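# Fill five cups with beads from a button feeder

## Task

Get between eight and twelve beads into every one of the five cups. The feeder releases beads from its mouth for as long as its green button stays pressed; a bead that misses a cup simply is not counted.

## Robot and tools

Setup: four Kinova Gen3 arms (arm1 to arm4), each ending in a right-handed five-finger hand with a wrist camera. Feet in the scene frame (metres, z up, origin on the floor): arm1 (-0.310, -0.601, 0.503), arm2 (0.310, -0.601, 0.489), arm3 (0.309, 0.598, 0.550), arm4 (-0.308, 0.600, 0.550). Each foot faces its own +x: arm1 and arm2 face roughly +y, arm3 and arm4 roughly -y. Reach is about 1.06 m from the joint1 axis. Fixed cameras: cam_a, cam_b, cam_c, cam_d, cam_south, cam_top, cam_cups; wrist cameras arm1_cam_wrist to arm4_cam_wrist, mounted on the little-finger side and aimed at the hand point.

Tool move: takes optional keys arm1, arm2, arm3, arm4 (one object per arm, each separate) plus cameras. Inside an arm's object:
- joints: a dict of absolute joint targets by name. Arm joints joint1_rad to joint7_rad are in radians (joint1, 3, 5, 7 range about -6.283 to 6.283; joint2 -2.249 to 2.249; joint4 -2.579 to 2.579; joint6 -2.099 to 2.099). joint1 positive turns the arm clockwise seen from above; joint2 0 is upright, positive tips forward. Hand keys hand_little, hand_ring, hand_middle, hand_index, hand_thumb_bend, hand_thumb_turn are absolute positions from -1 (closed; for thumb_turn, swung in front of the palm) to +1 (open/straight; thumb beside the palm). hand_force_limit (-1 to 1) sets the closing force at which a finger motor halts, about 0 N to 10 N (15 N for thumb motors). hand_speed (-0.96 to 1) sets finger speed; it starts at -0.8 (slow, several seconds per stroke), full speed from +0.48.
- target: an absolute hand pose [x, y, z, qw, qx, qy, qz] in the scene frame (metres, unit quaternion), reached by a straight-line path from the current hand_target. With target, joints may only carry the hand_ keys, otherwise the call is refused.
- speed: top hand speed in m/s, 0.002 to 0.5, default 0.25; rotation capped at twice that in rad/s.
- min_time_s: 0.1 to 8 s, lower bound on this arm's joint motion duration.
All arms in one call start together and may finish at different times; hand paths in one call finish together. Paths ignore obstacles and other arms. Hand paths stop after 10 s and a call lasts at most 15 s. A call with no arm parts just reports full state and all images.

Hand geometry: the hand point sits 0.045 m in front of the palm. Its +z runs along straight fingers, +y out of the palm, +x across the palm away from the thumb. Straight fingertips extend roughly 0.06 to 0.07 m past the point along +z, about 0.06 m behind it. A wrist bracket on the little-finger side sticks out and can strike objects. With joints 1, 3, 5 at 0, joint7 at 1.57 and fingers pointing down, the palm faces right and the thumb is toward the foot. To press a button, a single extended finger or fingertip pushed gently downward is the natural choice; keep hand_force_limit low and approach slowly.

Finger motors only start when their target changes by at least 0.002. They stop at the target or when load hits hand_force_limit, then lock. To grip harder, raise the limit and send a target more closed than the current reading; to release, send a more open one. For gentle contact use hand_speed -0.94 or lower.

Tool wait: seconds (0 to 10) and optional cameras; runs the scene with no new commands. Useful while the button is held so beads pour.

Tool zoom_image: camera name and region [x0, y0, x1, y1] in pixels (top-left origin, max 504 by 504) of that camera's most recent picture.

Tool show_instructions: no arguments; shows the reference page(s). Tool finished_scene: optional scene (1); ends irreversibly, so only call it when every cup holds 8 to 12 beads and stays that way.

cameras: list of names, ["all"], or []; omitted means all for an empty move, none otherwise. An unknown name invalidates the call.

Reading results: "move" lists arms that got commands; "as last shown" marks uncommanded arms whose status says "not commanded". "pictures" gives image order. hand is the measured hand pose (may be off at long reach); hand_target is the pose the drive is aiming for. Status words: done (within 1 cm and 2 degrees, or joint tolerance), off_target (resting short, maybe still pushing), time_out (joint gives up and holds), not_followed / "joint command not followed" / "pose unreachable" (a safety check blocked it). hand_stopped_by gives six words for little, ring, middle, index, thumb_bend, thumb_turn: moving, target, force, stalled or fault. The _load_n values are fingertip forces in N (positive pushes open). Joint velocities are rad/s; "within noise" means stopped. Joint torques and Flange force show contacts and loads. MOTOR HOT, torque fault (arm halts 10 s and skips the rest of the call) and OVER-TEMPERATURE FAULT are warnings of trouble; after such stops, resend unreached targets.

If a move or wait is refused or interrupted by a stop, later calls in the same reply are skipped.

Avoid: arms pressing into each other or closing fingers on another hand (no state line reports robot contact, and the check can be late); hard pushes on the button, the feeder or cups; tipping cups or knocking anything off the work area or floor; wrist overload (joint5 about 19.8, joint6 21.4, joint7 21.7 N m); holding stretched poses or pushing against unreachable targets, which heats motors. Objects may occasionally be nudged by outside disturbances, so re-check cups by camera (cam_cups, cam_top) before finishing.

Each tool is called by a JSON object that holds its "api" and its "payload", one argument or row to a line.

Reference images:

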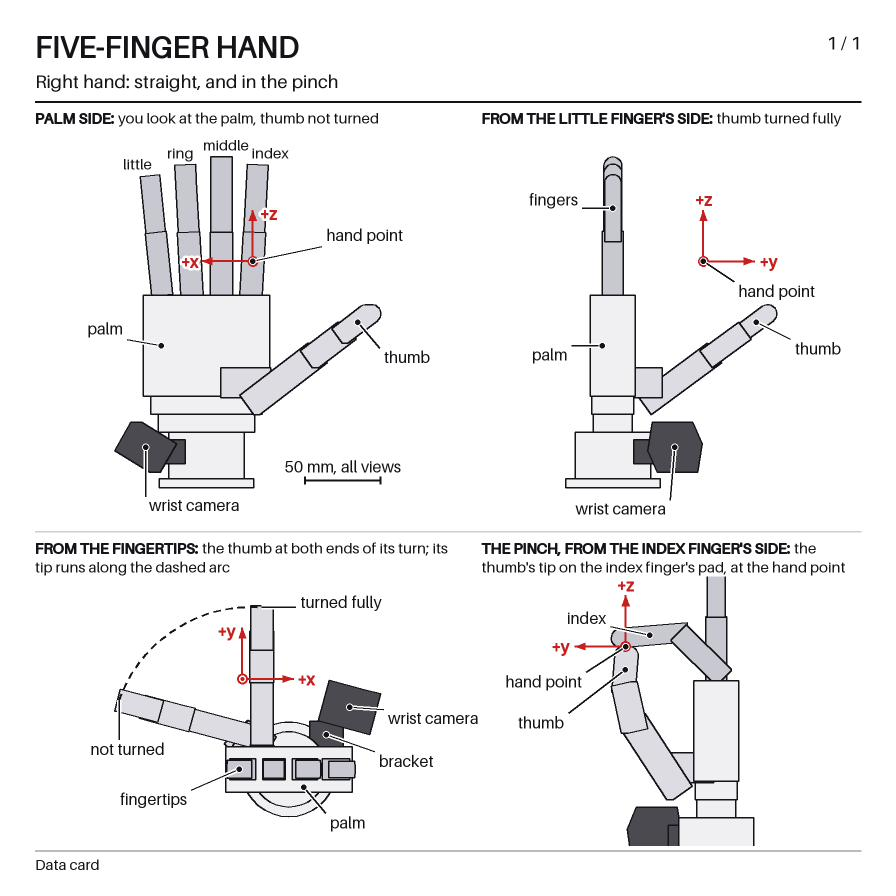

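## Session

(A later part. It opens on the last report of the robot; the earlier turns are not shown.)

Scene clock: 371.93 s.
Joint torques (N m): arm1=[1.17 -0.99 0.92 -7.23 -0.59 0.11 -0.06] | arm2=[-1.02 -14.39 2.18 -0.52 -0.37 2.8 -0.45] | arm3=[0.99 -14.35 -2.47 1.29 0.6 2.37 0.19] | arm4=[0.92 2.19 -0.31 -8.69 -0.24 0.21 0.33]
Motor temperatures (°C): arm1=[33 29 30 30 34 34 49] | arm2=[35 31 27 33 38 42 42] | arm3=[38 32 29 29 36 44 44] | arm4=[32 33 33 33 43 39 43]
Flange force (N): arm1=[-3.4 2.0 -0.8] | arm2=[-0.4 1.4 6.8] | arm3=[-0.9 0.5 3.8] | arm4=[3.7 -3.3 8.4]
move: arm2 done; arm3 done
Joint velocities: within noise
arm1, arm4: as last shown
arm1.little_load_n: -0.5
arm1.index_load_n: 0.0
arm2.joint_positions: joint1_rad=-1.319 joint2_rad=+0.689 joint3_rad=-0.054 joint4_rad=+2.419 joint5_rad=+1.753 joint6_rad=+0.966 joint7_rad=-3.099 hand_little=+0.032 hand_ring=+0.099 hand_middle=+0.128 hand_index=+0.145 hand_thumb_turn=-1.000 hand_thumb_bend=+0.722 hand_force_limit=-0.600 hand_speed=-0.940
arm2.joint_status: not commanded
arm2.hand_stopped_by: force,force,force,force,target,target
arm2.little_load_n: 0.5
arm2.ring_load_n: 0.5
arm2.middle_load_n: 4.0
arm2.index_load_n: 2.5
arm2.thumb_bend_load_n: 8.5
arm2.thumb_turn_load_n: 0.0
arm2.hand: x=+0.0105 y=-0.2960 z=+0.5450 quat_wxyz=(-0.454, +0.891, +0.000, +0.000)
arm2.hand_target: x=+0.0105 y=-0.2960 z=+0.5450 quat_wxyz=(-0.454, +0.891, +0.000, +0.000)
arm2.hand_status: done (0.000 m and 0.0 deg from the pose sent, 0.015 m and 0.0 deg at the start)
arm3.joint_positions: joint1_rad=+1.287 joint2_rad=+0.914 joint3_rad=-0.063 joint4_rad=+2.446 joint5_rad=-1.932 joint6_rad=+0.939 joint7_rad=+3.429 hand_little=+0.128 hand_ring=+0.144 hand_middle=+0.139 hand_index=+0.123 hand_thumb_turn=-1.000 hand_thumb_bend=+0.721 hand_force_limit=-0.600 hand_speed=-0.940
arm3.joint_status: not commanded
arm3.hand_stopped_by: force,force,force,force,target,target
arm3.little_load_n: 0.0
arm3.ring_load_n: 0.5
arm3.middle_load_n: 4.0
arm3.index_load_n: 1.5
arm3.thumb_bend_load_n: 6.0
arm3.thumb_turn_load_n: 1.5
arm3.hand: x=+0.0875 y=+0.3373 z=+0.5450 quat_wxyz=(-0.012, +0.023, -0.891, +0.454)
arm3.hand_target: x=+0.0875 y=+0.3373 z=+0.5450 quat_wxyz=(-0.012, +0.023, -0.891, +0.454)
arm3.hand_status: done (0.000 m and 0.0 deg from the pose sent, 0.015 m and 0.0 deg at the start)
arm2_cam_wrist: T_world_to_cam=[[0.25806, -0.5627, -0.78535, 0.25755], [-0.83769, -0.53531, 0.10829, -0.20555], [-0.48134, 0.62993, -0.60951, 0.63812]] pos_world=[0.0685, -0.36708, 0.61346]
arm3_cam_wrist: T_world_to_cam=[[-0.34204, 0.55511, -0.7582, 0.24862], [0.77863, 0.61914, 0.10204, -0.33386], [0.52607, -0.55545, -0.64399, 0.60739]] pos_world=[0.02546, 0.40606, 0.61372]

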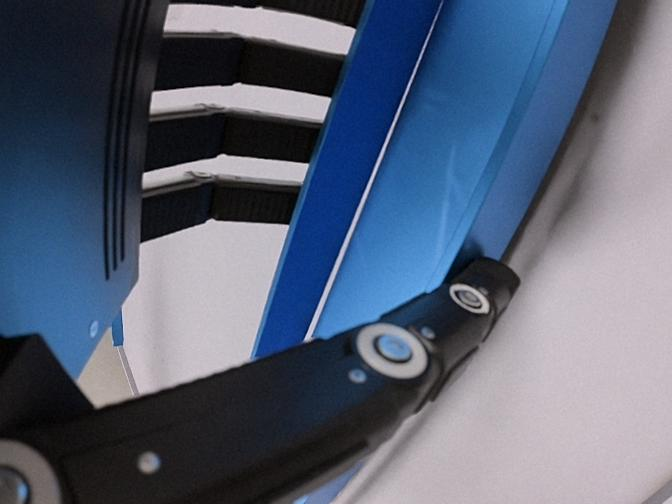

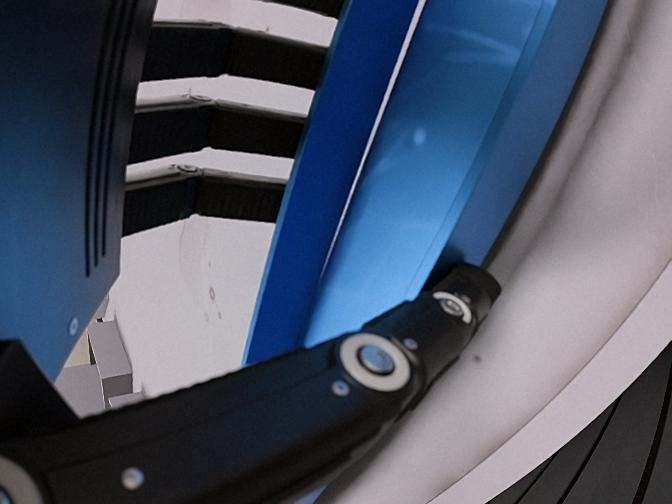

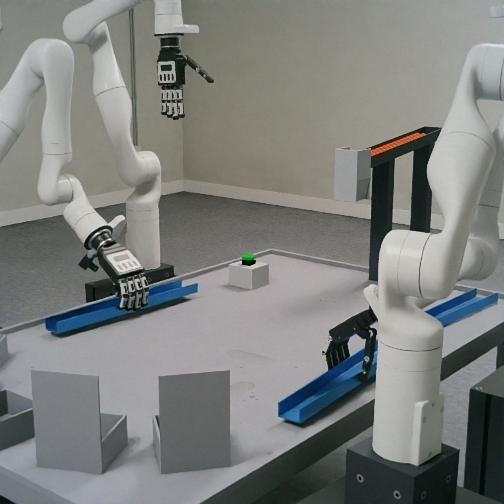

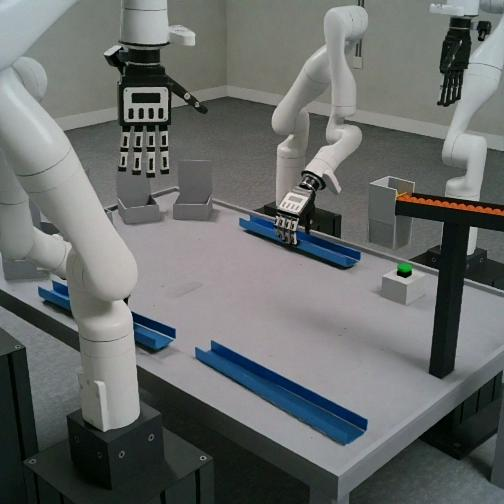

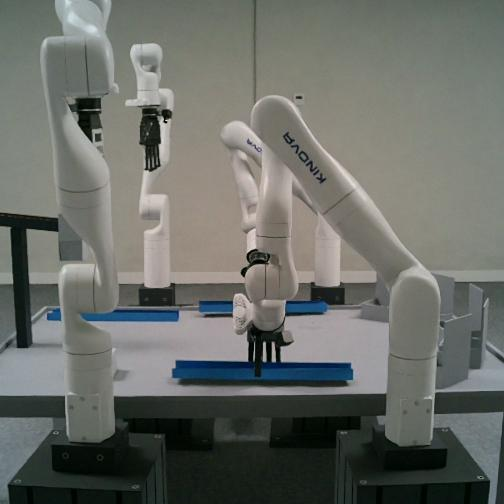

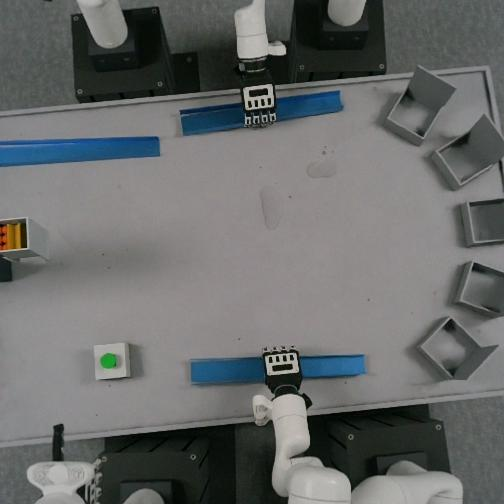

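{"api": "move", "payload": {
  "arm2": {"joints": {"hand_index": -0.35, "hand_force_limit": -0.1, "hand_speed": -0.94}},
  "arm3": {"joints": {"hand_index": -0.35, "hand_force_limit": -0.1, "hand_speed": -0.94}}
}}

{"api": "move", "payload": {
  "arm2": {"joints": {"hand_ring": -0.25, "hand_little": -0.25, "hand_force_limit": -0.7, "hand_speed": -0.94}},
  "arm3": {"joints": {"hand_ring": -0.25, "hand_little": -0.25, "hand_force_limit": -0.7, "hand_speed": -0.94}}
}}

{"api": "move", "payload": {
  "arm2": {"target": [0.0105, -0.296, 0.60, -0.45399, 0.89101, 0, 0], "speed": 0.05},
  "arm3": {"target": [0.0875, 0.3373, 0.60, 0.01189, -0.02333, 0.89071, -0.45384], "speed": 0.05},
  "cameras": ["arm2_cam_wrist", "arm3_cam_wrist", "cam_b", "cam_c", "cam_south", "cam_top", "cam_a"]
}}

{"api": "zoom_image", "payload": {
  "camera": "cam_b",
  "region": [240, 260, 400, 440]
}}

{"api": "zoom_image", "payload": {
  "camera": "cam_c",
  "region": [220, 170, 380, 290]
}}

Scene clock: 381.87 s.
Joint torques (N m): arm1=[1.26 -1.15 0.9 -7.06 -0.66 0.11 -0.03] | arm2=[-1.07 -14.4 2.23 -0.56 -0.33 2.81 -0.44] | arm3=[1.09 -14.5 -2.45 1.29 0.61 2.33 0.27] | arm4=[0.83 2.26 -0.27 -8.74 -0.2 0.17 0.38]
Motor temperatures (°C): arm1=[33 29 30 30 34 34 49] | arm2=[35 31 27 33 38 42 42] | arm3=[38 33 29 29 36 44 44] | arm4=[32 33 33 33 43 39 43]
Flange force (N): arm1=[-3.9 1.9 -1.6] | arm2=[-0.3 1.4 6.7] | arm3=[-0.8 0.6 4.3] | arm4=[4.1 -3.1 8.6]
move: arm2 off_target; arm3 off_target
Joint velocities: within noise
arm1, arm4: as last shown
arm1.little_load_n: 0.0
arm2.joint_positions: joint1_rad=-1.319 joint2_rad=+0.689 joint3_rad=-0.054 joint4_rad=+2.419 joint5_rad=+1.753 joint6_rad=+0.966 joint7_rad=-3.099 hand_little=+0.032 hand_ring=+0.099 hand_middle=+0.128 hand_index=+0.124 hand_thumb_turn=-1.000 hand_thumb_bend=+0.722 hand_force_limit=-0.100 hand_speed=-0.940
arm2.joint_status: hand_index off_target (ended at +0.124, target -0.350); the others done
arm2.hand_stopped_by: force,force,force,force,target,target
arm2.little_load_n: 1.5
arm2.ring_load_n: 0.0
arm2.middle_load_n: 2.5
arm2.index_load_n: 4.5
arm2.thumb_bend_load_n: 10.5
arm2.thumb_turn_load_n: 0.0
arm2.hand: x=+0.0105 y=-0.2960 z=+0.5450 quat_wxyz=(-0.454, +0.891, +0.000, +0.000)
arm2.hand_target: x=+0.0105 y=-0.2960 z=+0.5450 quat_wxyz=(-0.454, +0.891, +0.000, +0.000)
arm2.hand_status: not commanded
arm3.joint_positions: joint1_rad=+1.287 joint2_rad=+0.914 joint3_rad=-0.063 joint4_rad=+2.446 joint5_rad=-1.932 joint6_rad=+0.939 joint7_rad=+3.429 hand_little=+0.128 hand_ring=+0.144 hand_middle=+0.139 hand_index=+0.107 hand_thumb_turn=-1.000 hand_thumb_bend=+0.722 hand_force_limit=-0.100 hand_speed=-0.940
arm3.joint_status: hand_index off_target (ended at +0.107, target -0.350); the others done
arm3.hand_stopped_by: force,force,force,force,target,target
arm3.little_load_n: 0.0
arm3.ring_load_n: 0.0
arm3.middle_load_n: 3.0
arm3.index_load_n: 6.0
arm3.thumb_bend_load_n: 7.5
arm3.thumb_turn_load_n: 0.0
arm3.hand: x=+0.0875 y=+0.3373 z=+0.5450 quat_wxyz=(-0.012, +0.023, -0.891, +0.454)
arm3.hand_target: x=+0.0875 y=+0.3373 z=+0.5450 quat_wxyz=(-0.012, +0.023, -0.891, +0.454)
arm3.hand_status: not commanded
pictures: none

Scene clock: 382.37 s.
Joint torques (N m): arm1=[1.14 -1.05 0.88 -7.1 -0.63 0.13 0] | arm2=[-1.07 -14.39 2.23 -0.48 -0.35 2.78 -0.46] | arm3=[1.04 -14.33 -2.54 1.33 0.6 2.34 0.28] | arm4=[0.97 2.26 -0.27 -8.7 -0.21 0.23 0.34]
Motor temperatures (°C): arm1=[33 29 30 30 34 34 49] | arm2=[35 31 27 33 38 42 42] | arm3=[38 33 29 29 36 44 44] | arm4=[32 33 33 33 43 39 43]
Flange force (N): arm1=[-3.6 2.1 -1.3] | arm2=[-0.5 1.3 6.8] | arm3=[-0.4 0.2 3.7] | arm4=[3.9 -3.2 8.6]
move: arm2 off_target; arm3 off_target
Joint velocities: within noise
arm1.joint_positions: joint1_rad=-0.151 joint2_rad=-0.420 joint3_rad=-0.118 joint4_rad=+1.498 joint5_rad=+0.008 joint6_rad=+2.000 joint7_rad=-1.854 hand_little=+1.000 hand_ring=+1.000 hand_middle=+1.000 hand_index=+1.000 hand_thumb_turn=+1.000 hand_thumb_bend=+1.000 hand_force_limit=+0.000 hand_speed=-0.800
arm1.joint_status: not commanded
arm1.hand_stopped_by: target,target,target,target,target,target
arm1.little_load_n: 0.0
arm1.ring_load_n: 0.0
arm1.middle_load_n: 0.0
arm1.index_load_n: 0.0
arm1.thumb_bend_load_n: 0.0
arm1.thumb_turn_load_n: 0.0
arm1.hand: x=-0.3674 y=-0.4374 z=+1.0004 quat_wxyz=(-0.035, +0.669, -0.742, -0.015)
arm1.hand_target: x=-0.3674 y=-0.4374 z=+1.0004 quat_wxyz=(-0.035, +0.669, -0.742, -0.015)
arm1.hand_status: not commanded
arm2.joint_positions: joint1_rad=-1.319 joint2_rad=+0.689 joint3_rad=-0.054 joint4_rad=+2.419 joint5_rad=+1.753 joint6_rad=+0.966 joint7_rad=-3.099 hand_little=+0.027 hand_ring=+0.089 hand_middle=+0.128 hand_index=+0.124 hand_thumb_turn=-1.000 hand_thumb_bend=+0.722 hand_force_limit=-0.700 hand_speed=-0.940
arm2.joint_status: hand_little off_target (ended at +0.027, target -0.250); hand_ring off_target (ended at +0.089, target -0.250); the others done
arm2.hand_stopped_by: force,force,force,force,target,target
arm2.little_load_n: 0.5
arm2.ring_load_n: 1.5
arm2.middle_load_n: 2.0
arm2.index_load_n: 5.0
arm2.thumb_bend_load_n: 11.0
arm2.thumb_turn_load_n: 0.0
arm2.hand: x=+0.0105 y=-0.2960 z=+0.5450 quat_wxyz=(-0.454, +0.891, +0.000, +0.000)
arm2.hand_target: x=+0.0105 y=-0.2960 z=+0.5450 quat_wxyz=(-0.454, +0.891, +0.000, +0.000)
arm2.hand_status: not commanded
arm3.joint_positions: joint1_rad=+1.287 joint2_rad=+0.914 joint3_rad=-0.063 joint4_rad=+2.446 joint5_rad=-1.932 joint6_rad=+0.939 joint7_rad=+3.429 hand_little=+0.107 hand_ring=+0.134 hand_middle=+0.139 hand_index=+0.107 hand_thumb_turn=-1.000 hand_thumb_bend=+0.722 hand_force_limit=-0.700 hand_speed=-0.940
arm3.joint_status: hand_little off_target (ended at +0.107, target -0.250); hand_ring off_target (ended at +0.134, target -0.250); the others done
arm3.hand_stopped_by: force,force,force,force,target,target
arm3.little_load_n: 2.0
arm3.ring_load_n: 0.5
arm3.middle_load_n: 1.5
arm3.index_load_n: 5.5
arm3.thumb_bend_load_n: 8.5
arm3.thumb_turn_load_n: 2.5
arm3.hand: x=+0.0875 y=+0.3373 z=+0.5450 quat_wxyz=(-0.012, +0.023, -0.891, +0.454)
arm3.hand_target: x=+0.0875 y=+0.3373 z=+0.5450 quat_wxyz=(-0.012, +0.023, -0.891, +0.454)
arm3.hand_status: not commanded
arm4.joint_positions: joint1_rad=+0.067 joint2_rad=-0.398 joint3_rad=-0.047 joint4_rad=+1.533 joint5_rad=-0.081 joint6_rad=+2.059 joint7_rad=-2.102 hand_little=+1.000 hand_ring=+1.000 hand_middle=+1.000 hand_index=+1.000 hand_thumb_turn=+1.000 hand_thumb_bend=+1.000 hand_force_limit=+0.000 hand_speed=-0.800
arm4.joint_status: not commanded
arm4.hand_stopped_by: target,target,target,target,target,target
arm4.little_load_n: 0.0
arm4.ring_load_n: 0.0
arm4.middle_load_n: 0.0
arm4.index_load_n: 0.0
arm4.thumb_bend_load_n: -0.5
arm4.thumb_turn_load_n: 0.0
arm4.hand: x=-0.2682 y=+0.4427 z=+1.0339 quat_wxyz=(+0.008, -0.865, -0.501, -0.031)
arm4.hand_target: x=-0.2682 y=+0.4427 z=+1.0339 quat_wxyz=(+0.008, -0.865, -0.501, -0.031)
arm4.hand_status: not commanded
pictures: none

Scene clock: 383.97 s.
Joint torques (N m): arm1=[1.21 -0.94 0.92 -7.18 -0.66 0.14 -0.03] | arm2=[-1.05 -12.99 1.85 -2.3 0.17 2.65 -0.44] | arm3=[1.07 -13.26 -2.22 -0.45 0.15 2.5 0.24] | arm4=[0.85 2.25 -0.26 -8.64 -0.27 0.21 0.35]
Motor temperatures (°C): arm1=[33 29 30 30 34 34 49] | arm2=[35 31 27 33 38 42 42] | arm3=[38 33 29 29 36 44 44] | arm4=[32 33 33 33 43 39 43]
Flange force (N): arm1=[-3.3 2.0 -0.9] | arm2=[-1.1 0.7 6.4] | arm3=[-0.7 0.3 3.9] | arm4=[3.9 -3.1 8.3]
move: arm2 done; arm3 done
Joint velocities: within noise
arm1, arm4: as last shown
arm2.joint_positions: joint1_rad=-1.330 joint2_rad=+0.496 joint3_rad=-0.037 joint4_rad=+2.397 joint5_rad=+1.594 joint6_rad=+0.927 joint7_rad=-2.837 hand_little=+0.027 hand_ring=+0.089 hand_middle=+0.128 hand_index=+0.124 hand_thumb_turn=-1.000 hand_thumb_bend=+0.722 hand_force_limit=-0.700 hand_speed=-0.940
arm2.joint_status: not commanded
arm2.hand_stopped_by: force,force,force,force,target,target
arm2.little_load_n: 0.5
arm2.ring_load_n: 1.5
arm2.middle_load_n: 2.5
arm2.index_load_n: 5.0
arm2.thumb_bend_load_n: 11.0
arm2.thumb_turn_load_n: 0.0
arm2.hand: x=+0.0105 y=-0.2960 z=+0.6000 quat_wxyz=(-0.454, +0.891, +0.000, +0.000)
arm2.hand_target: x=+0.0105 y=-0.2960 z=+0.6000 quat_wxyz=(-0.454, +0.891, +0.000, +0.000)
arm2.hand_status: done (0.000 m and 0.0 deg from the pose sent, 0.055 m and 0.0 deg at the start)
arm3.joint_positions: joint1_rad=+1.295 joint2_rad=+0.710 joint3_rad=-0.079 joint4_rad=+2.461 joint5_rad=-1.806 joint6_rad=+0.884 joint7_rad=+3.201 hand_little=+0.107 hand_ring=+0.134 hand_middle=+0.139 hand_index=+0.107 hand_thumb_turn=-1.000 hand_thumb_bend=+0.722 hand_force_limit=-0.700 hand_speed=-0.940
arm3.joint_status: not commanded
arm3.hand_stopped_by: force,force,force,force,target,target
arm3.little_load_n: 2.0
arm3.ring_load_n: 1.0
arm3.middle_load_n: 1.5
arm3.index_load_n: 5.5
arm3.thumb_bend_load_n: 8.5
arm3.thumb_turn_load_n: 2.0
arm3.hand: x=+0.0875 y=+0.3373 z=+0.6000 quat_wxyz=(-0.012, +0.023, -0.891, +0.454)
arm3.hand_target: x=+0.0875 y=+0.3373 z=+0.6000 quat_wxyz=(-0.012, +0.023, -0.891, +0.454)
arm3.hand_status: done (0.000 m and 0.0 deg from the pose sent, 0.055 m and 0.0 deg at the start)
arm4.thumb_bend_load_n: 0.0
pictures: arm2_cam_wrist, arm3_cam_wrist, cam_a, cam_b, cam_c, cam_south, cam_top
arm2_cam_wrist: T_world_to_cam=[[0.25804, -0.56272, -0.78534, 0.30073], [-0.83769, -0.53529, 0.10831, -0.21151], [-0.48134, 0.62993, -0.60951, 0.67164]] pos_world=[0.0685, -0.36708, 0.66846]
arm3_cam_wrist: T_world_to_cam=[[-0.34204, 0.55511, -0.7582, 0.29032], [0.77863, 0.61914, 0.10204, -0.33947], [0.52607, -0.55545, -0.64399, 0.64281]] pos_world=[0.02546, 0.40606, 0.66873]

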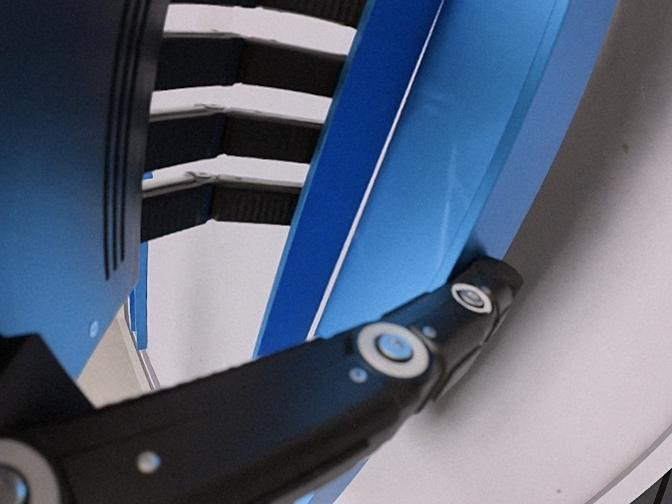

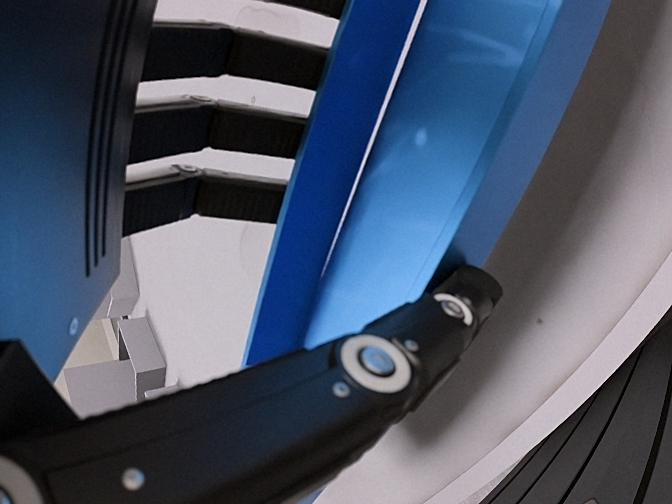

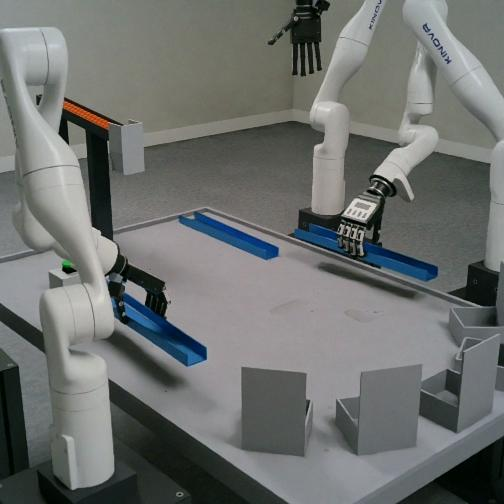

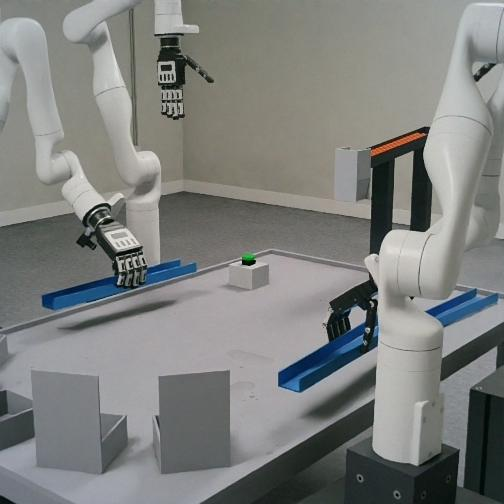

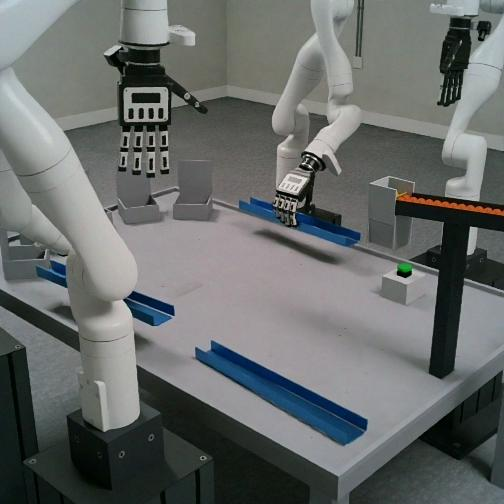

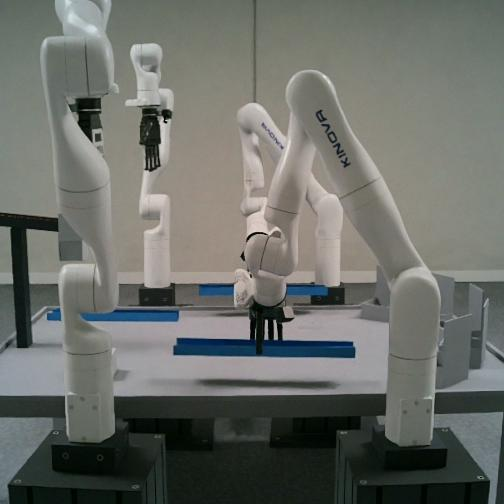

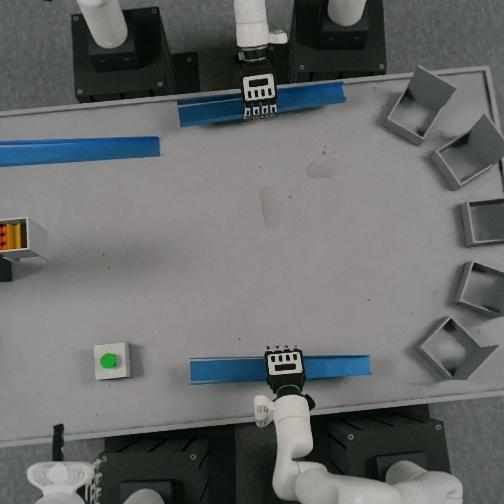

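Scaled by 2.800.

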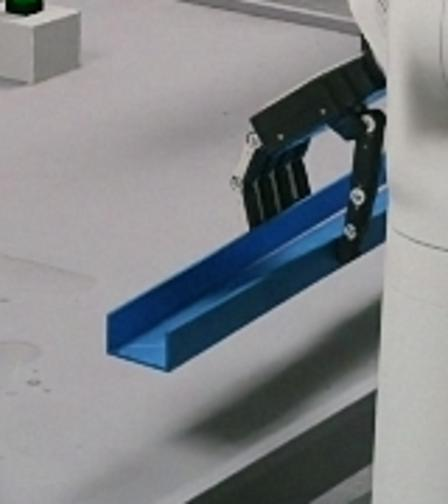

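Scaled by 3.150.

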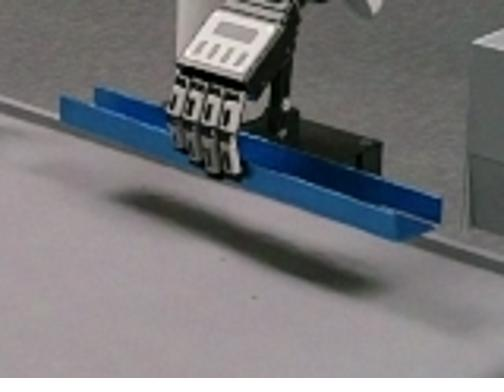

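{"api": "move", "payload": {
  "arm4": {"joints": {"joint1_rad": 0.457, "joint2_rad": 0.198, "joint3_rad": 0, "joint4_rad": 2.271, "joint5_rad": 0, "joint6_rad": 0.673, "joint7_rad": -2.684}, "min_time_s": 3},
  "cameras": ["arm4_cam_wrist", "cam_top", "cam_c", "cam_south"]
}}

{"api": "zoom_image", "payload": {
  "camera": "cam_top",
  "region": [0, 80, 200, 200]
}}

Scene clock: 408.27 s.
Joint torques (N m): arm1=[1.14 -1.02 1.03 -7.16 -0.59 0.09 0] | arm2=[-1.08 -12.96 1.82 -2.35 0.19 2.65 -0.45] | arm3=[1.01 -13.25 -2.22 -0.42 0.21 2.52 0.27] | arm4=[0.89 -7.07 -0.19 -6.54 -0.16 0.18 0.32]
Motor temperatures (°C): arm1=[33 29 30 30 34 34 49] | arm2=[35 31 27 33 38 42 42] | arm3=[38 33 29 29 36 44 44] | arm4=[32 33 33 32 43 39 43]
Flange force (N): arm1=[-3.4 2.5 -1.2] | arm2=[-0.9 0.6 6.3] | arm3=[-0.6 0.2 3.9] | arm4=[6.7 -4.6 -0.7]
move: arm4 done
Joint velocities: within noise
arm1, arm2, arm3: as last shown
arm1.ring_load_n: 0.5
arm2.little_load_n: 1.0
arm2.middle_load_n: 2.0
arm2.index_load_n: 4.5
arm3.thumb_turn_load_n: 2.5
arm4.joint_positions: joint1_rad=+0.457 joint2_rad=+0.198 joint3_rad=+0.000 joint4_rad=+2.271 joint5_rad=+0.000 joint6_rad=+0.673 joint7_rad=-2.684 hand_little=+1.000 hand_ring=+1.000 hand_middle=+1.000 hand_index=+1.000 hand_thumb_turn=+1.000 hand_thumb_bend=+1.000 hand_force_limit=+0.000 hand_speed=-0.800
arm4.joint_status: all done
arm4.hand_stopped_by: target,target,target,target,target,target
arm4.little_load_n: 0.0
arm4.ring_load_n: 0.0
arm4.middle_load_n: 0.0
arm4.index_load_n: 0.0
arm4.thumb_bend_load_n: 0.0
arm4.thumb_turn_load_n: 0.0
arm4.hand: x=-0.4833 y=+0.3017 z=+0.6827 quat_wxyz=(-0.004, -1.000, +0.000, +0.004)
arm4.hand_target: x=-0.4833 y=+0.3017 z=+0.6827 quat_wxyz=(-0.004, -1.000, +0.000, +0.004)
arm4.hand_status: not commanded
pictures: arm4_cam_wrist, cam_c, cam_south, cam_top
arm4_cam_wrist: T_world_to_cam=[[0.28924, -0.95652, -0.03746, 0.45382], [-0.81518, -0.26664, 0.51419, -0.66423], [-0.50182, -0.11819, -0.85686, 0.49347]] pos_world=[-0.4251, 0.31531, 0.78138]

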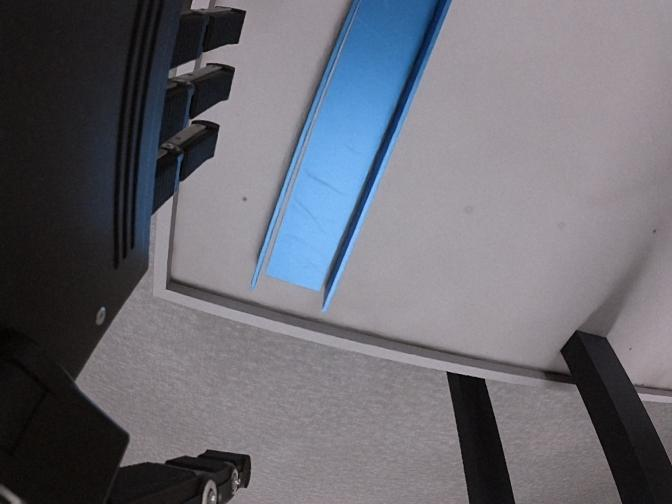

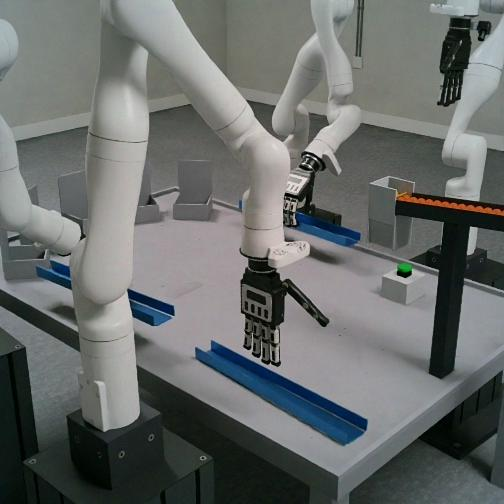

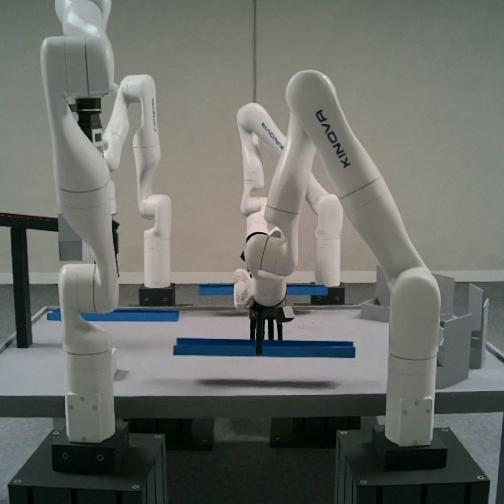

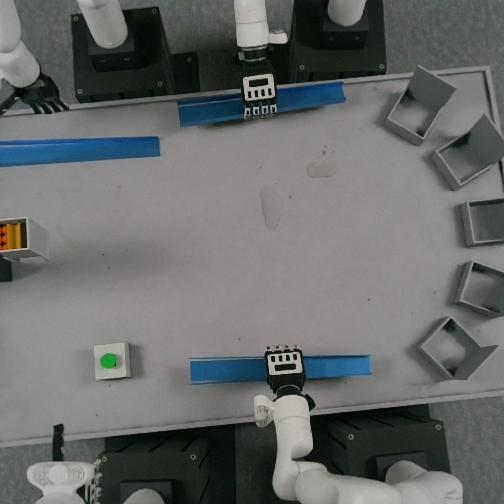

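Scaled by 2.520.

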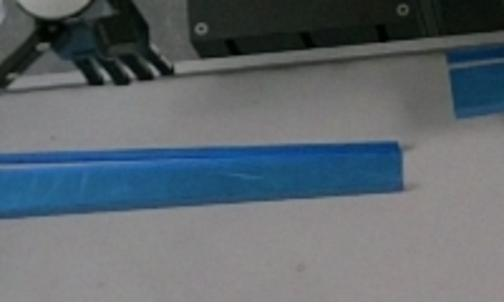

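{"api": "move", "payload": {
  "arm4": {"target": [-0.456, 0.297, 0.60, 0, 1, 0, 0], "speed": 0.15}
}}

{"api": "move", "payload": {
  "arm4": {"target": [-0.456, 0.297, 0.582, 0, 1, 0, 0], "speed": 0.05},
  "cameras": ["arm4_cam_wrist", "cam_top", "cam_c"]
}}

{"api": "zoom_image", "payload": {
  "camera": "cam_c",
  "region": [180, 240, 400, 460]
}}

Scene clock: 416.93 s.
Joint torques (N m): arm1=[1.19 -0.99 0.9 -7.04 -0.61 0.18 0.02] | arm2=[-1.1 -12.95 1.87 -2.26 0.17 2.7 -0.46] | arm3=[1.24 -13.17 -2.17 -0.4 0.24 2.48 0.28] | arm4=[0.95 -8.74 -0.15 -3.97 -0.16 0.16 0.3]
Motor temperatures (°C): arm1=[33 29 30 30 34 34 49] | arm2=[35 31 27 33 38 42 42] | arm3=[38 33 29 29 36 44 44] | arm4=[32 33 33 32 43 39 43]
Flange force (N): arm1=[-3.6 2.2 -1.3] | arm2=[-1.2 0.4 6.4] | arm3=[-0.8 -0.4 4.5] | arm4=[7.0 -3.9 -2.8]
move: arm4 done
Joint velocities: within noise
arm1, arm2, arm3: as last shown
arm1.ring_load_n: 0.0
arm2.little_load_n: 0.5
arm2.middle_load_n: 2.5
arm3.thumb_turn_load_n: 2.0
arm4.joint_positions: joint1_rad=+0.376 joint2_rad=+0.425 joint3_rad=-0.017 joint4_rad=+2.397 joint5_rad=+0.005 joint6_rad=+0.330 joint7_rad=-2.786 hand_little=+1.000 hand_ring=+1.000 hand_middle=+1.000 hand_index=+1.000 hand_thumb_turn=+1.000 hand_thumb_bend=+1.000 hand_force_limit=+0.000 hand_speed=-0.800
arm4.joint_status: not commanded
arm4.hand_stopped_by: target,target,target,target,target,target
arm4.little_load_n: 0.0
arm4.ring_load_n: 0.0
arm4.middle_load_n: 0.0
arm4.index_load_n: 0.0
arm4.thumb_bend_load_n: -0.5
arm4.thumb_turn_load_n: 0.0
arm4.hand: x=-0.4560 y=+0.2970 z=+0.6000 quat_wxyz=(+0.000, -1.000, +0.000, +0.000)
arm4.hand_target: x=-0.4560 y=+0.2970 z=+0.6000 quat_wxyz=(+0.000, -1.000, +0.000, +0.000)
arm4.hand_status: done (0.000 m and 0.0 deg from the pose sent, 0.087 m and 0.6 deg at the start)
pictures: none

Scene clock: 417.90 s.
Joint torques (N m): arm1=[1.18 -0.99 0.94 -7.19 -0.68 0.15 -0.04] | arm2=[-1.05 -12.95 1.84 -2.27 0.15 2.64 -0.46] | arm3=[1.11 -13.16 -2.2 -0.33 0.09 2.51 0.23] | arm4=[0.9 -9.21 -0.21 -3.44 -0.14 0.13 0.3]
Motor temperatures (°C): arm1=[33 29 30 30 34 34 49] | arm2=[35 31 27 33 38 42 42] | arm3=[38 33 29 29 36 44 44] | arm4=[32 33 33 32 43 39 43]
Flange force (N): arm1=[-3.5 2.0 -0.8] | arm2=[-1.1 0.5 6.3] | arm3=[-0.2 -0.1 3.6] | arm4=[6.7 -3.9 -3.2]
move: arm4 done
Joint velocities: within noise
arm1, arm2, arm3: as last shown
arm1.little_load_n: -0.5
arm1.thumb_turn_load_n: 0.5
arm2.middle_load_n: 2.0
arm3.thumb_turn_load_n: 2.5
arm4.joint_positions: joint1_rad=+0.374 joint2_rad=+0.486 joint3_rad=-0.015 joint4_rad=+2.413 joint5_rad=+0.008 joint6_rad=+0.253 joint7_rad=-2.788 hand_little=+1.000 hand_ring=+1.000 hand_middle=+1.000 hand_index=+1.000 hand_thumb_turn=+1.000 hand_thumb_bend=+1.000 hand_force_limit=+0.000 hand_speed=-0.800
arm4.joint_status: not commanded
arm4.hand_stopped_by: target,target,target,target,target,target
arm4.little_load_n: 0.0
arm4.ring_load_n: 0.0
arm4.middle_load_n: 0.0
arm4.index_load_n: 0.0
arm4.thumb_bend_load_n: 0.0
arm4.thumb_turn_load_n: 0.0
arm4.hand: x=-0.4560 y=+0.2970 z=+0.5820 quat_wxyz=(+0.000, -1.000, +0.000, +0.000)
arm4.hand_target: x=-0.4560 y=+0.2970 z=+0.5820 quat_wxyz=(+0.000, -1.000, +0.000, +0.000)
arm4.hand_status: done (0.000 m and 0.0 deg from the pose sent, 0.018 m and 0.0 deg at the start)
pictures: arm4_cam_wrist, cam_c, cam_top
arm4_cam_wrist: T_world_to_cam=[[0.28933, -0.9563, -0.04228, 0.44039], [-0.81951, -0.27028, 0.50533, -0.58721], [-0.49467, -0.11156, -0.86189, 0.42458]] pos_world=[-0.39861, 0.3098, 0.68129]

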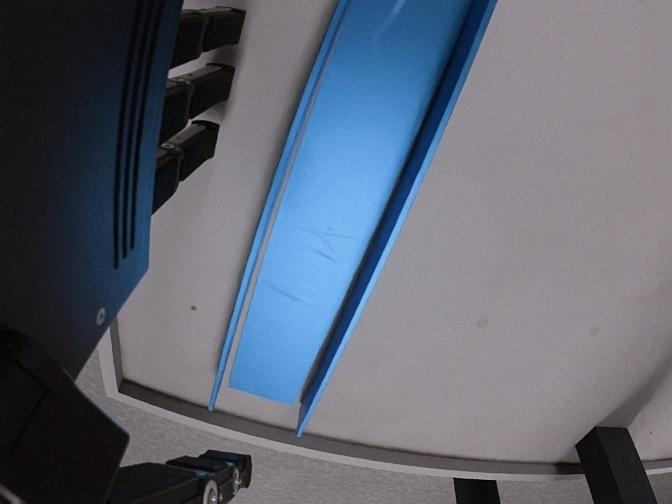

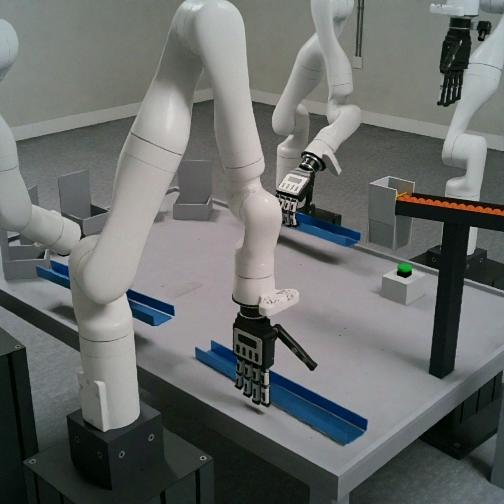

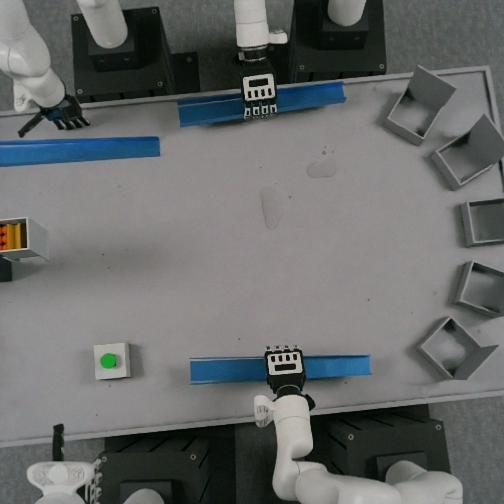

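Scaled by 2.291.

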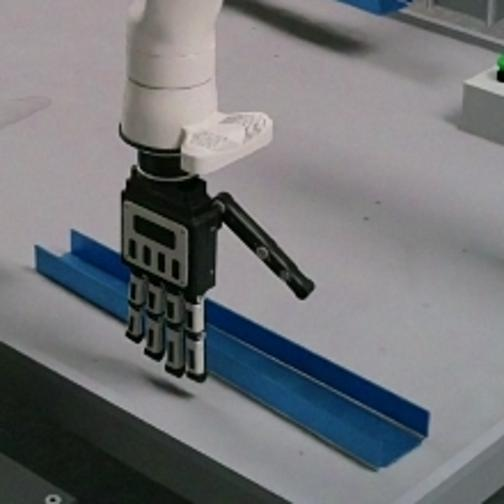

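{"api": "move", "payload": {
  "arm4": {"target": [-0.456, 0.13, 0.580, 0, 1, 0, 0], "speed": 0.06},
  "cameras": ["arm4_cam_wrist", "cam_top", "cam_c"]
}}

{"api": "zoom_image", "payload": {
  "camera": "cam_top",
  "region": [0, 120, 200, 240]
}}

Scene clock: 424.63 s.
Joint torques (N m): arm1=[1.12 -1.03 0.97 -7.14 -0.67 0.12 -0.04] | arm2=[-1.03 -12.93 1.87 -2.29 0.17 2.67 -0.45] | arm3=[1.09 -13.14 -2.38 -0.43 0.19 2.51 0.28] | arm4=[0.8 -14.49 -0.25 -7.06 -0.19 -0.84 0.33]
Motor temperatures (°C): arm1=[33 29 30 30 34 34 49] | arm2=[35 31 27 33 38 42 42] | arm3=[38 33 29 29 36 44 44] | arm4=[32 33 33 32 43 39 43]
Flange force (N): arm1=[-3.5 2.2 -1.2] | arm2=[-1.1 0.5 6.2] | arm3=[-0.5 -0.1 3.6] | arm4=[5.1 -8.6 -4.0]
move: arm4 done
Joint velocities: within noise
arm1, arm2, arm3: as last shown
arm1.little_load_n: 0.0
arm1.thumb_turn_load_n: 0.0
arm2.little_load_n: 1.0
arm2.middle_load_n: 2.5
arm2.index_load_n: 5.0
arm4.joint_positions: joint1_rad=+0.220 joint2_rad=+0.671 joint3_rad=+0.006 joint4_rad=+1.910 joint5_rad=-0.020 joint6_rad=+0.570 joint7_rad=-2.900 hand_little=+1.000 hand_ring=+1.000 hand_middle=+1.000 hand_index=+1.000 hand_thumb_turn=+1.000 hand_thumb_bend=+1.000 hand_force_limit=+0.000 hand_speed=-0.800
arm4.joint_status: not commanded
arm4.hand_stopped_by: target,target,target,target,target,target
arm4.little_load_n: 0.0
arm4.ring_load_n: 0.0
arm4.middle_load_n: 0.0
arm4.index_load_n: 0.0
arm4.thumb_bend_load_n: 0.0
arm4.thumb_turn_load_n: 0.0
arm4.hand: x=-0.4560 y=+0.1300 z=+0.5800 quat_wxyz=(+0.000, -1.000, +0.000, +0.000)
arm4.hand_target: x=-0.4560 y=+0.1300 z=+0.5800 quat_wxyz=(+0.000, -1.000, +0.000, +0.000)
arm4.hand_status: done (0.000 m and 0.0 deg from the pose sent, 0.167 m and 0.0 deg at the start)
pictures: arm4_cam_wrist, cam_c, cam_top
arm4_cam_wrist: T_world_to_cam=[[0.28925, -0.95632, -0.04223, 0.28054], [-0.81953, -0.27019, 0.50533, -0.63136], [-0.49467, -0.11156, -0.86189, 0.40423]] pos_world=[-0.39861, 0.1428, 0.67929]

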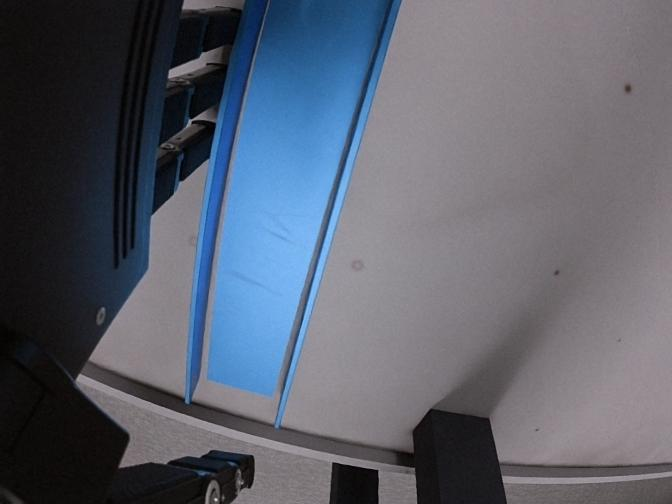

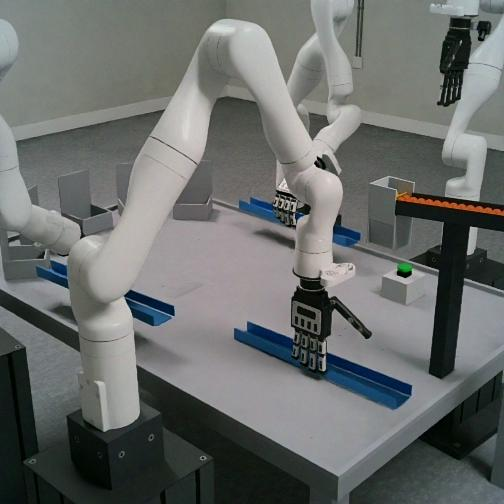

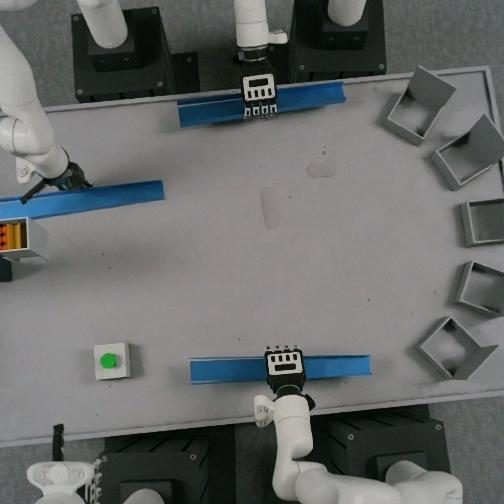

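Scaled by 2.520.

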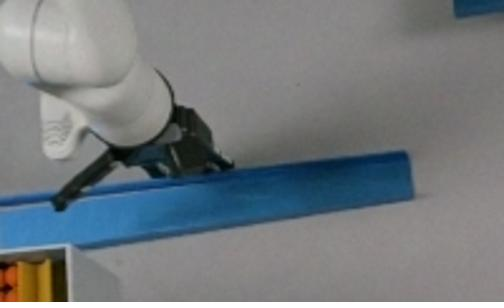

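{"api": "move", "payload": {
  "arm4": {"target": [-0.44, 0.18, 0.70, 0, 1, 0, 0], "speed": 0.15}
}}

{"api": "move", "payload": {
  "arm4": {"joints": {"joint1_rad": 0.503, "joint2_rad": 0.25, "joint3_rad": 0, "joint4_rad": 2.458, "joint5_rad": 0.847, "joint6_rad": -0.605, "joint7_rad": -0.398, "hand_thumb_turn": -1, "hand_speed": 0}, "min_time_s": 3},
  "cameras": ["arm4_cam_wrist", "cam_c", "cam_top"]
}}

Scene clock: 459.20 s.
Joint torques (N m): arm1=[1.18 -0.94 0.97 -7.16 -0.66 0.12 -0.02] | arm2=[-1.04 -12.95 1.89 -2.28 0.18 2.67 -0.47] | arm3=[1.04 -13.19 -2.3 -0.36 0.12 2.45 0.24] | arm4=[1.02 -10.93 -0.09 -7.43 -0.13 0.15 0.34]
Motor temperatures (°C): arm1=[33 29 30 30 34 34 49] | arm2=[35 31 27 33 38 42 42] | arm3=[38 33 29 29 36 44 44] | arm4=[32 34 33 33 43 39 43]
Flange force (N): arm1=[-3.3 2.2 -1.0] | arm2=[-1.2 0.5 6.1] | arm3=[-0.3 0.2 3.6] | arm4=[5.0 -6.3 0.2]
move: arm4 done
Joint velocities: within noise
arm1, arm2, arm3: as last shown
arm2.little_load_n: 0.5
arm2.index_load_n: 4.5
arm3.little_load_n: 2.5
arm3.middle_load_n: 1.0
arm3.thumb_bend_load_n: 9.0
arm3.thumb_turn_load_n: 2.0
arm4.joint_positions: joint1_rad=+0.204 joint2_rad=+0.350 joint3_rad=+0.013 joint4_rad=+1.957 joint5_rad=-0.015 joint6_rad=+0.844 joint7_rad=-2.914 hand_little=+1.000 hand_ring=+1.000 hand_middle=+1.000 hand_index=+1.000 hand_thumb_turn=+1.000 hand_thumb_bend=+1.000 hand_force_limit=+0.000 hand_speed=-0.800
arm4.joint_status: not commanded
arm4.hand_stopped_by: target,target,target,target,target,target
arm4.little_load_n: 0.0
arm4.ring_load_n: 0.0
arm4.middle_load_n: 0.0
arm4.index_load_n: 0.0
arm4.thumb_bend_load_n: 0.0
arm4.thumb_turn_load_n: 0.0
arm4.hand: x=-0.4400 y=+0.1800 z=+0.7000 quat_wxyz=(+0.000, -1.000, +0.000, +0.000)
arm4.hand_target: x=-0.4400 y=+0.1800 z=+0.7000 quat_wxyz=(+0.000, -1.000, +0.000, +0.000)
arm4.hand_status: done (0.000 m and 0.0 deg from the pose sent, 0.131 m and 0.0 deg at the start)
pictures: none

Scene clock: 462.63 s.
Joint torques (N m): arm1=[1.17 -1.04 0.89 -7.15 -0.6 0.16 -0.02] | arm2=[-1.08 -12.92 1.86 -2.24 0.2 2.69 -0.45] | arm3=[1.07 -13.18 -2.31 -0.4 0.18 2.44 0.25] | arm4=[0.97 -8.13 -0.53 -6.53 -0.63 -1.73 0.29]
Motor temperatures (°C): arm1=[33 29 30 30 34 34 49] | arm2=[35 31 27 33 38 42 42] | arm3=[38 33 29 29 36 44 44] | arm4=[32 34 33 32 43 39 43]
Flange force (N): arm1=[-3.6 2.1 -1.0] | arm2=[-1.3 0.4 6.2] | arm3=[-0.6 0.2 3.8] | arm4=[-4.8 -0.8 -5.6]
move: arm4 done
Joint velocities: within noise
arm1, arm2, arm3: as last shown
arm2.middle_load_n: 2.0
arm3.little_load_n: 2.0
arm3.ring_load_n: 0.5
arm3.middle_load_n: 1.5
arm3.thumb_bend_load_n: 8.5
arm4.joint_positions: joint1_rad=+0.503 joint2_rad=+0.250 joint3_rad=+0.000 joint4_rad=+2.458 joint5_rad=+0.847 joint6_rad=-0.605 joint7_rad=-0.398 hand_little=+1.000 hand_ring=+1.000 hand_middle=+1.000 hand_index=+1.000 hand_thumb_turn=-1.000 hand_thumb_bend=+1.000 hand_force_limit=+0.000 hand_speed=+0.000
arm4.joint_status: all done
arm4.hand_stopped_by: target,target,target,target,target,target
arm4.little_load_n: -0.5
arm4.ring_load_n: 0.0
arm4.middle_load_n: -0.5
arm4.index_load_n: 0.0
arm4.thumb_bend_load_n: 0.0
arm4.thumb_turn_load_n: 0.0
arm4.hand: x=-0.4003 y=+0.1828 z=+0.7228 quat_wxyz=(-0.007, +0.026, -0.889, +0.457)
arm4.hand_target: x=-0.4003 y=+0.1828 z=+0.7228 quat_wxyz=(-0.007, +0.026, -0.889, +0.457)
arm4.hand_status: not commanded
arm4_cam_wrist: T_world_to_cam=[[-0.32471, 0.5059, -0.79914, 0.35496], [0.78915, 0.61065, 0.06592, 0.15701], [0.52135, -0.60924, -0.59752, 0.86738]] pos_world=[-0.46085, 0.25298, 0.79159]

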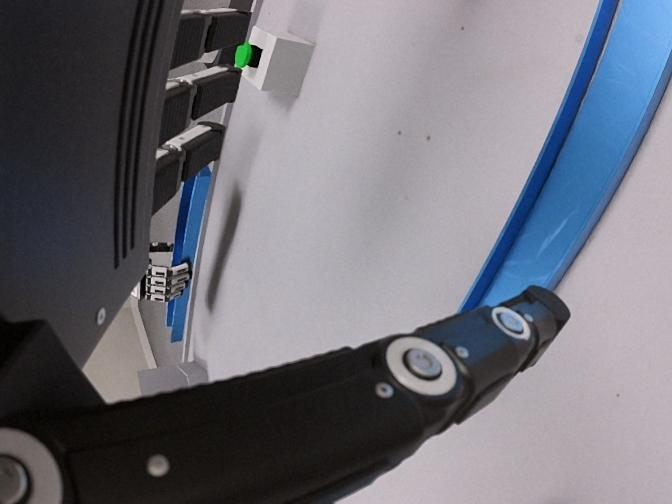

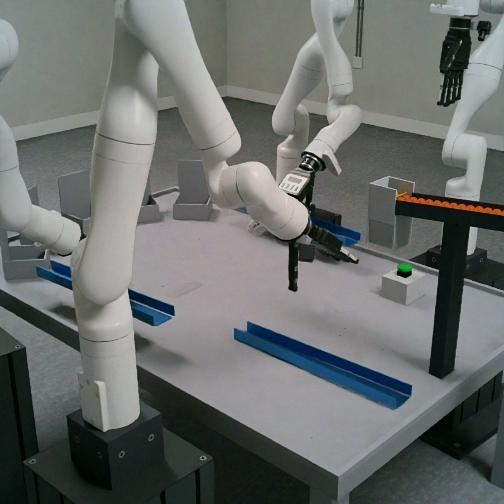

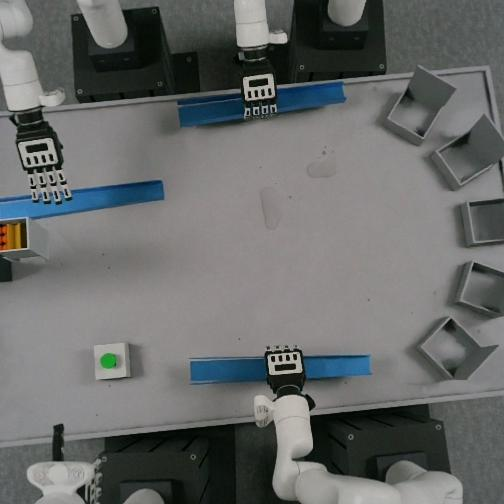

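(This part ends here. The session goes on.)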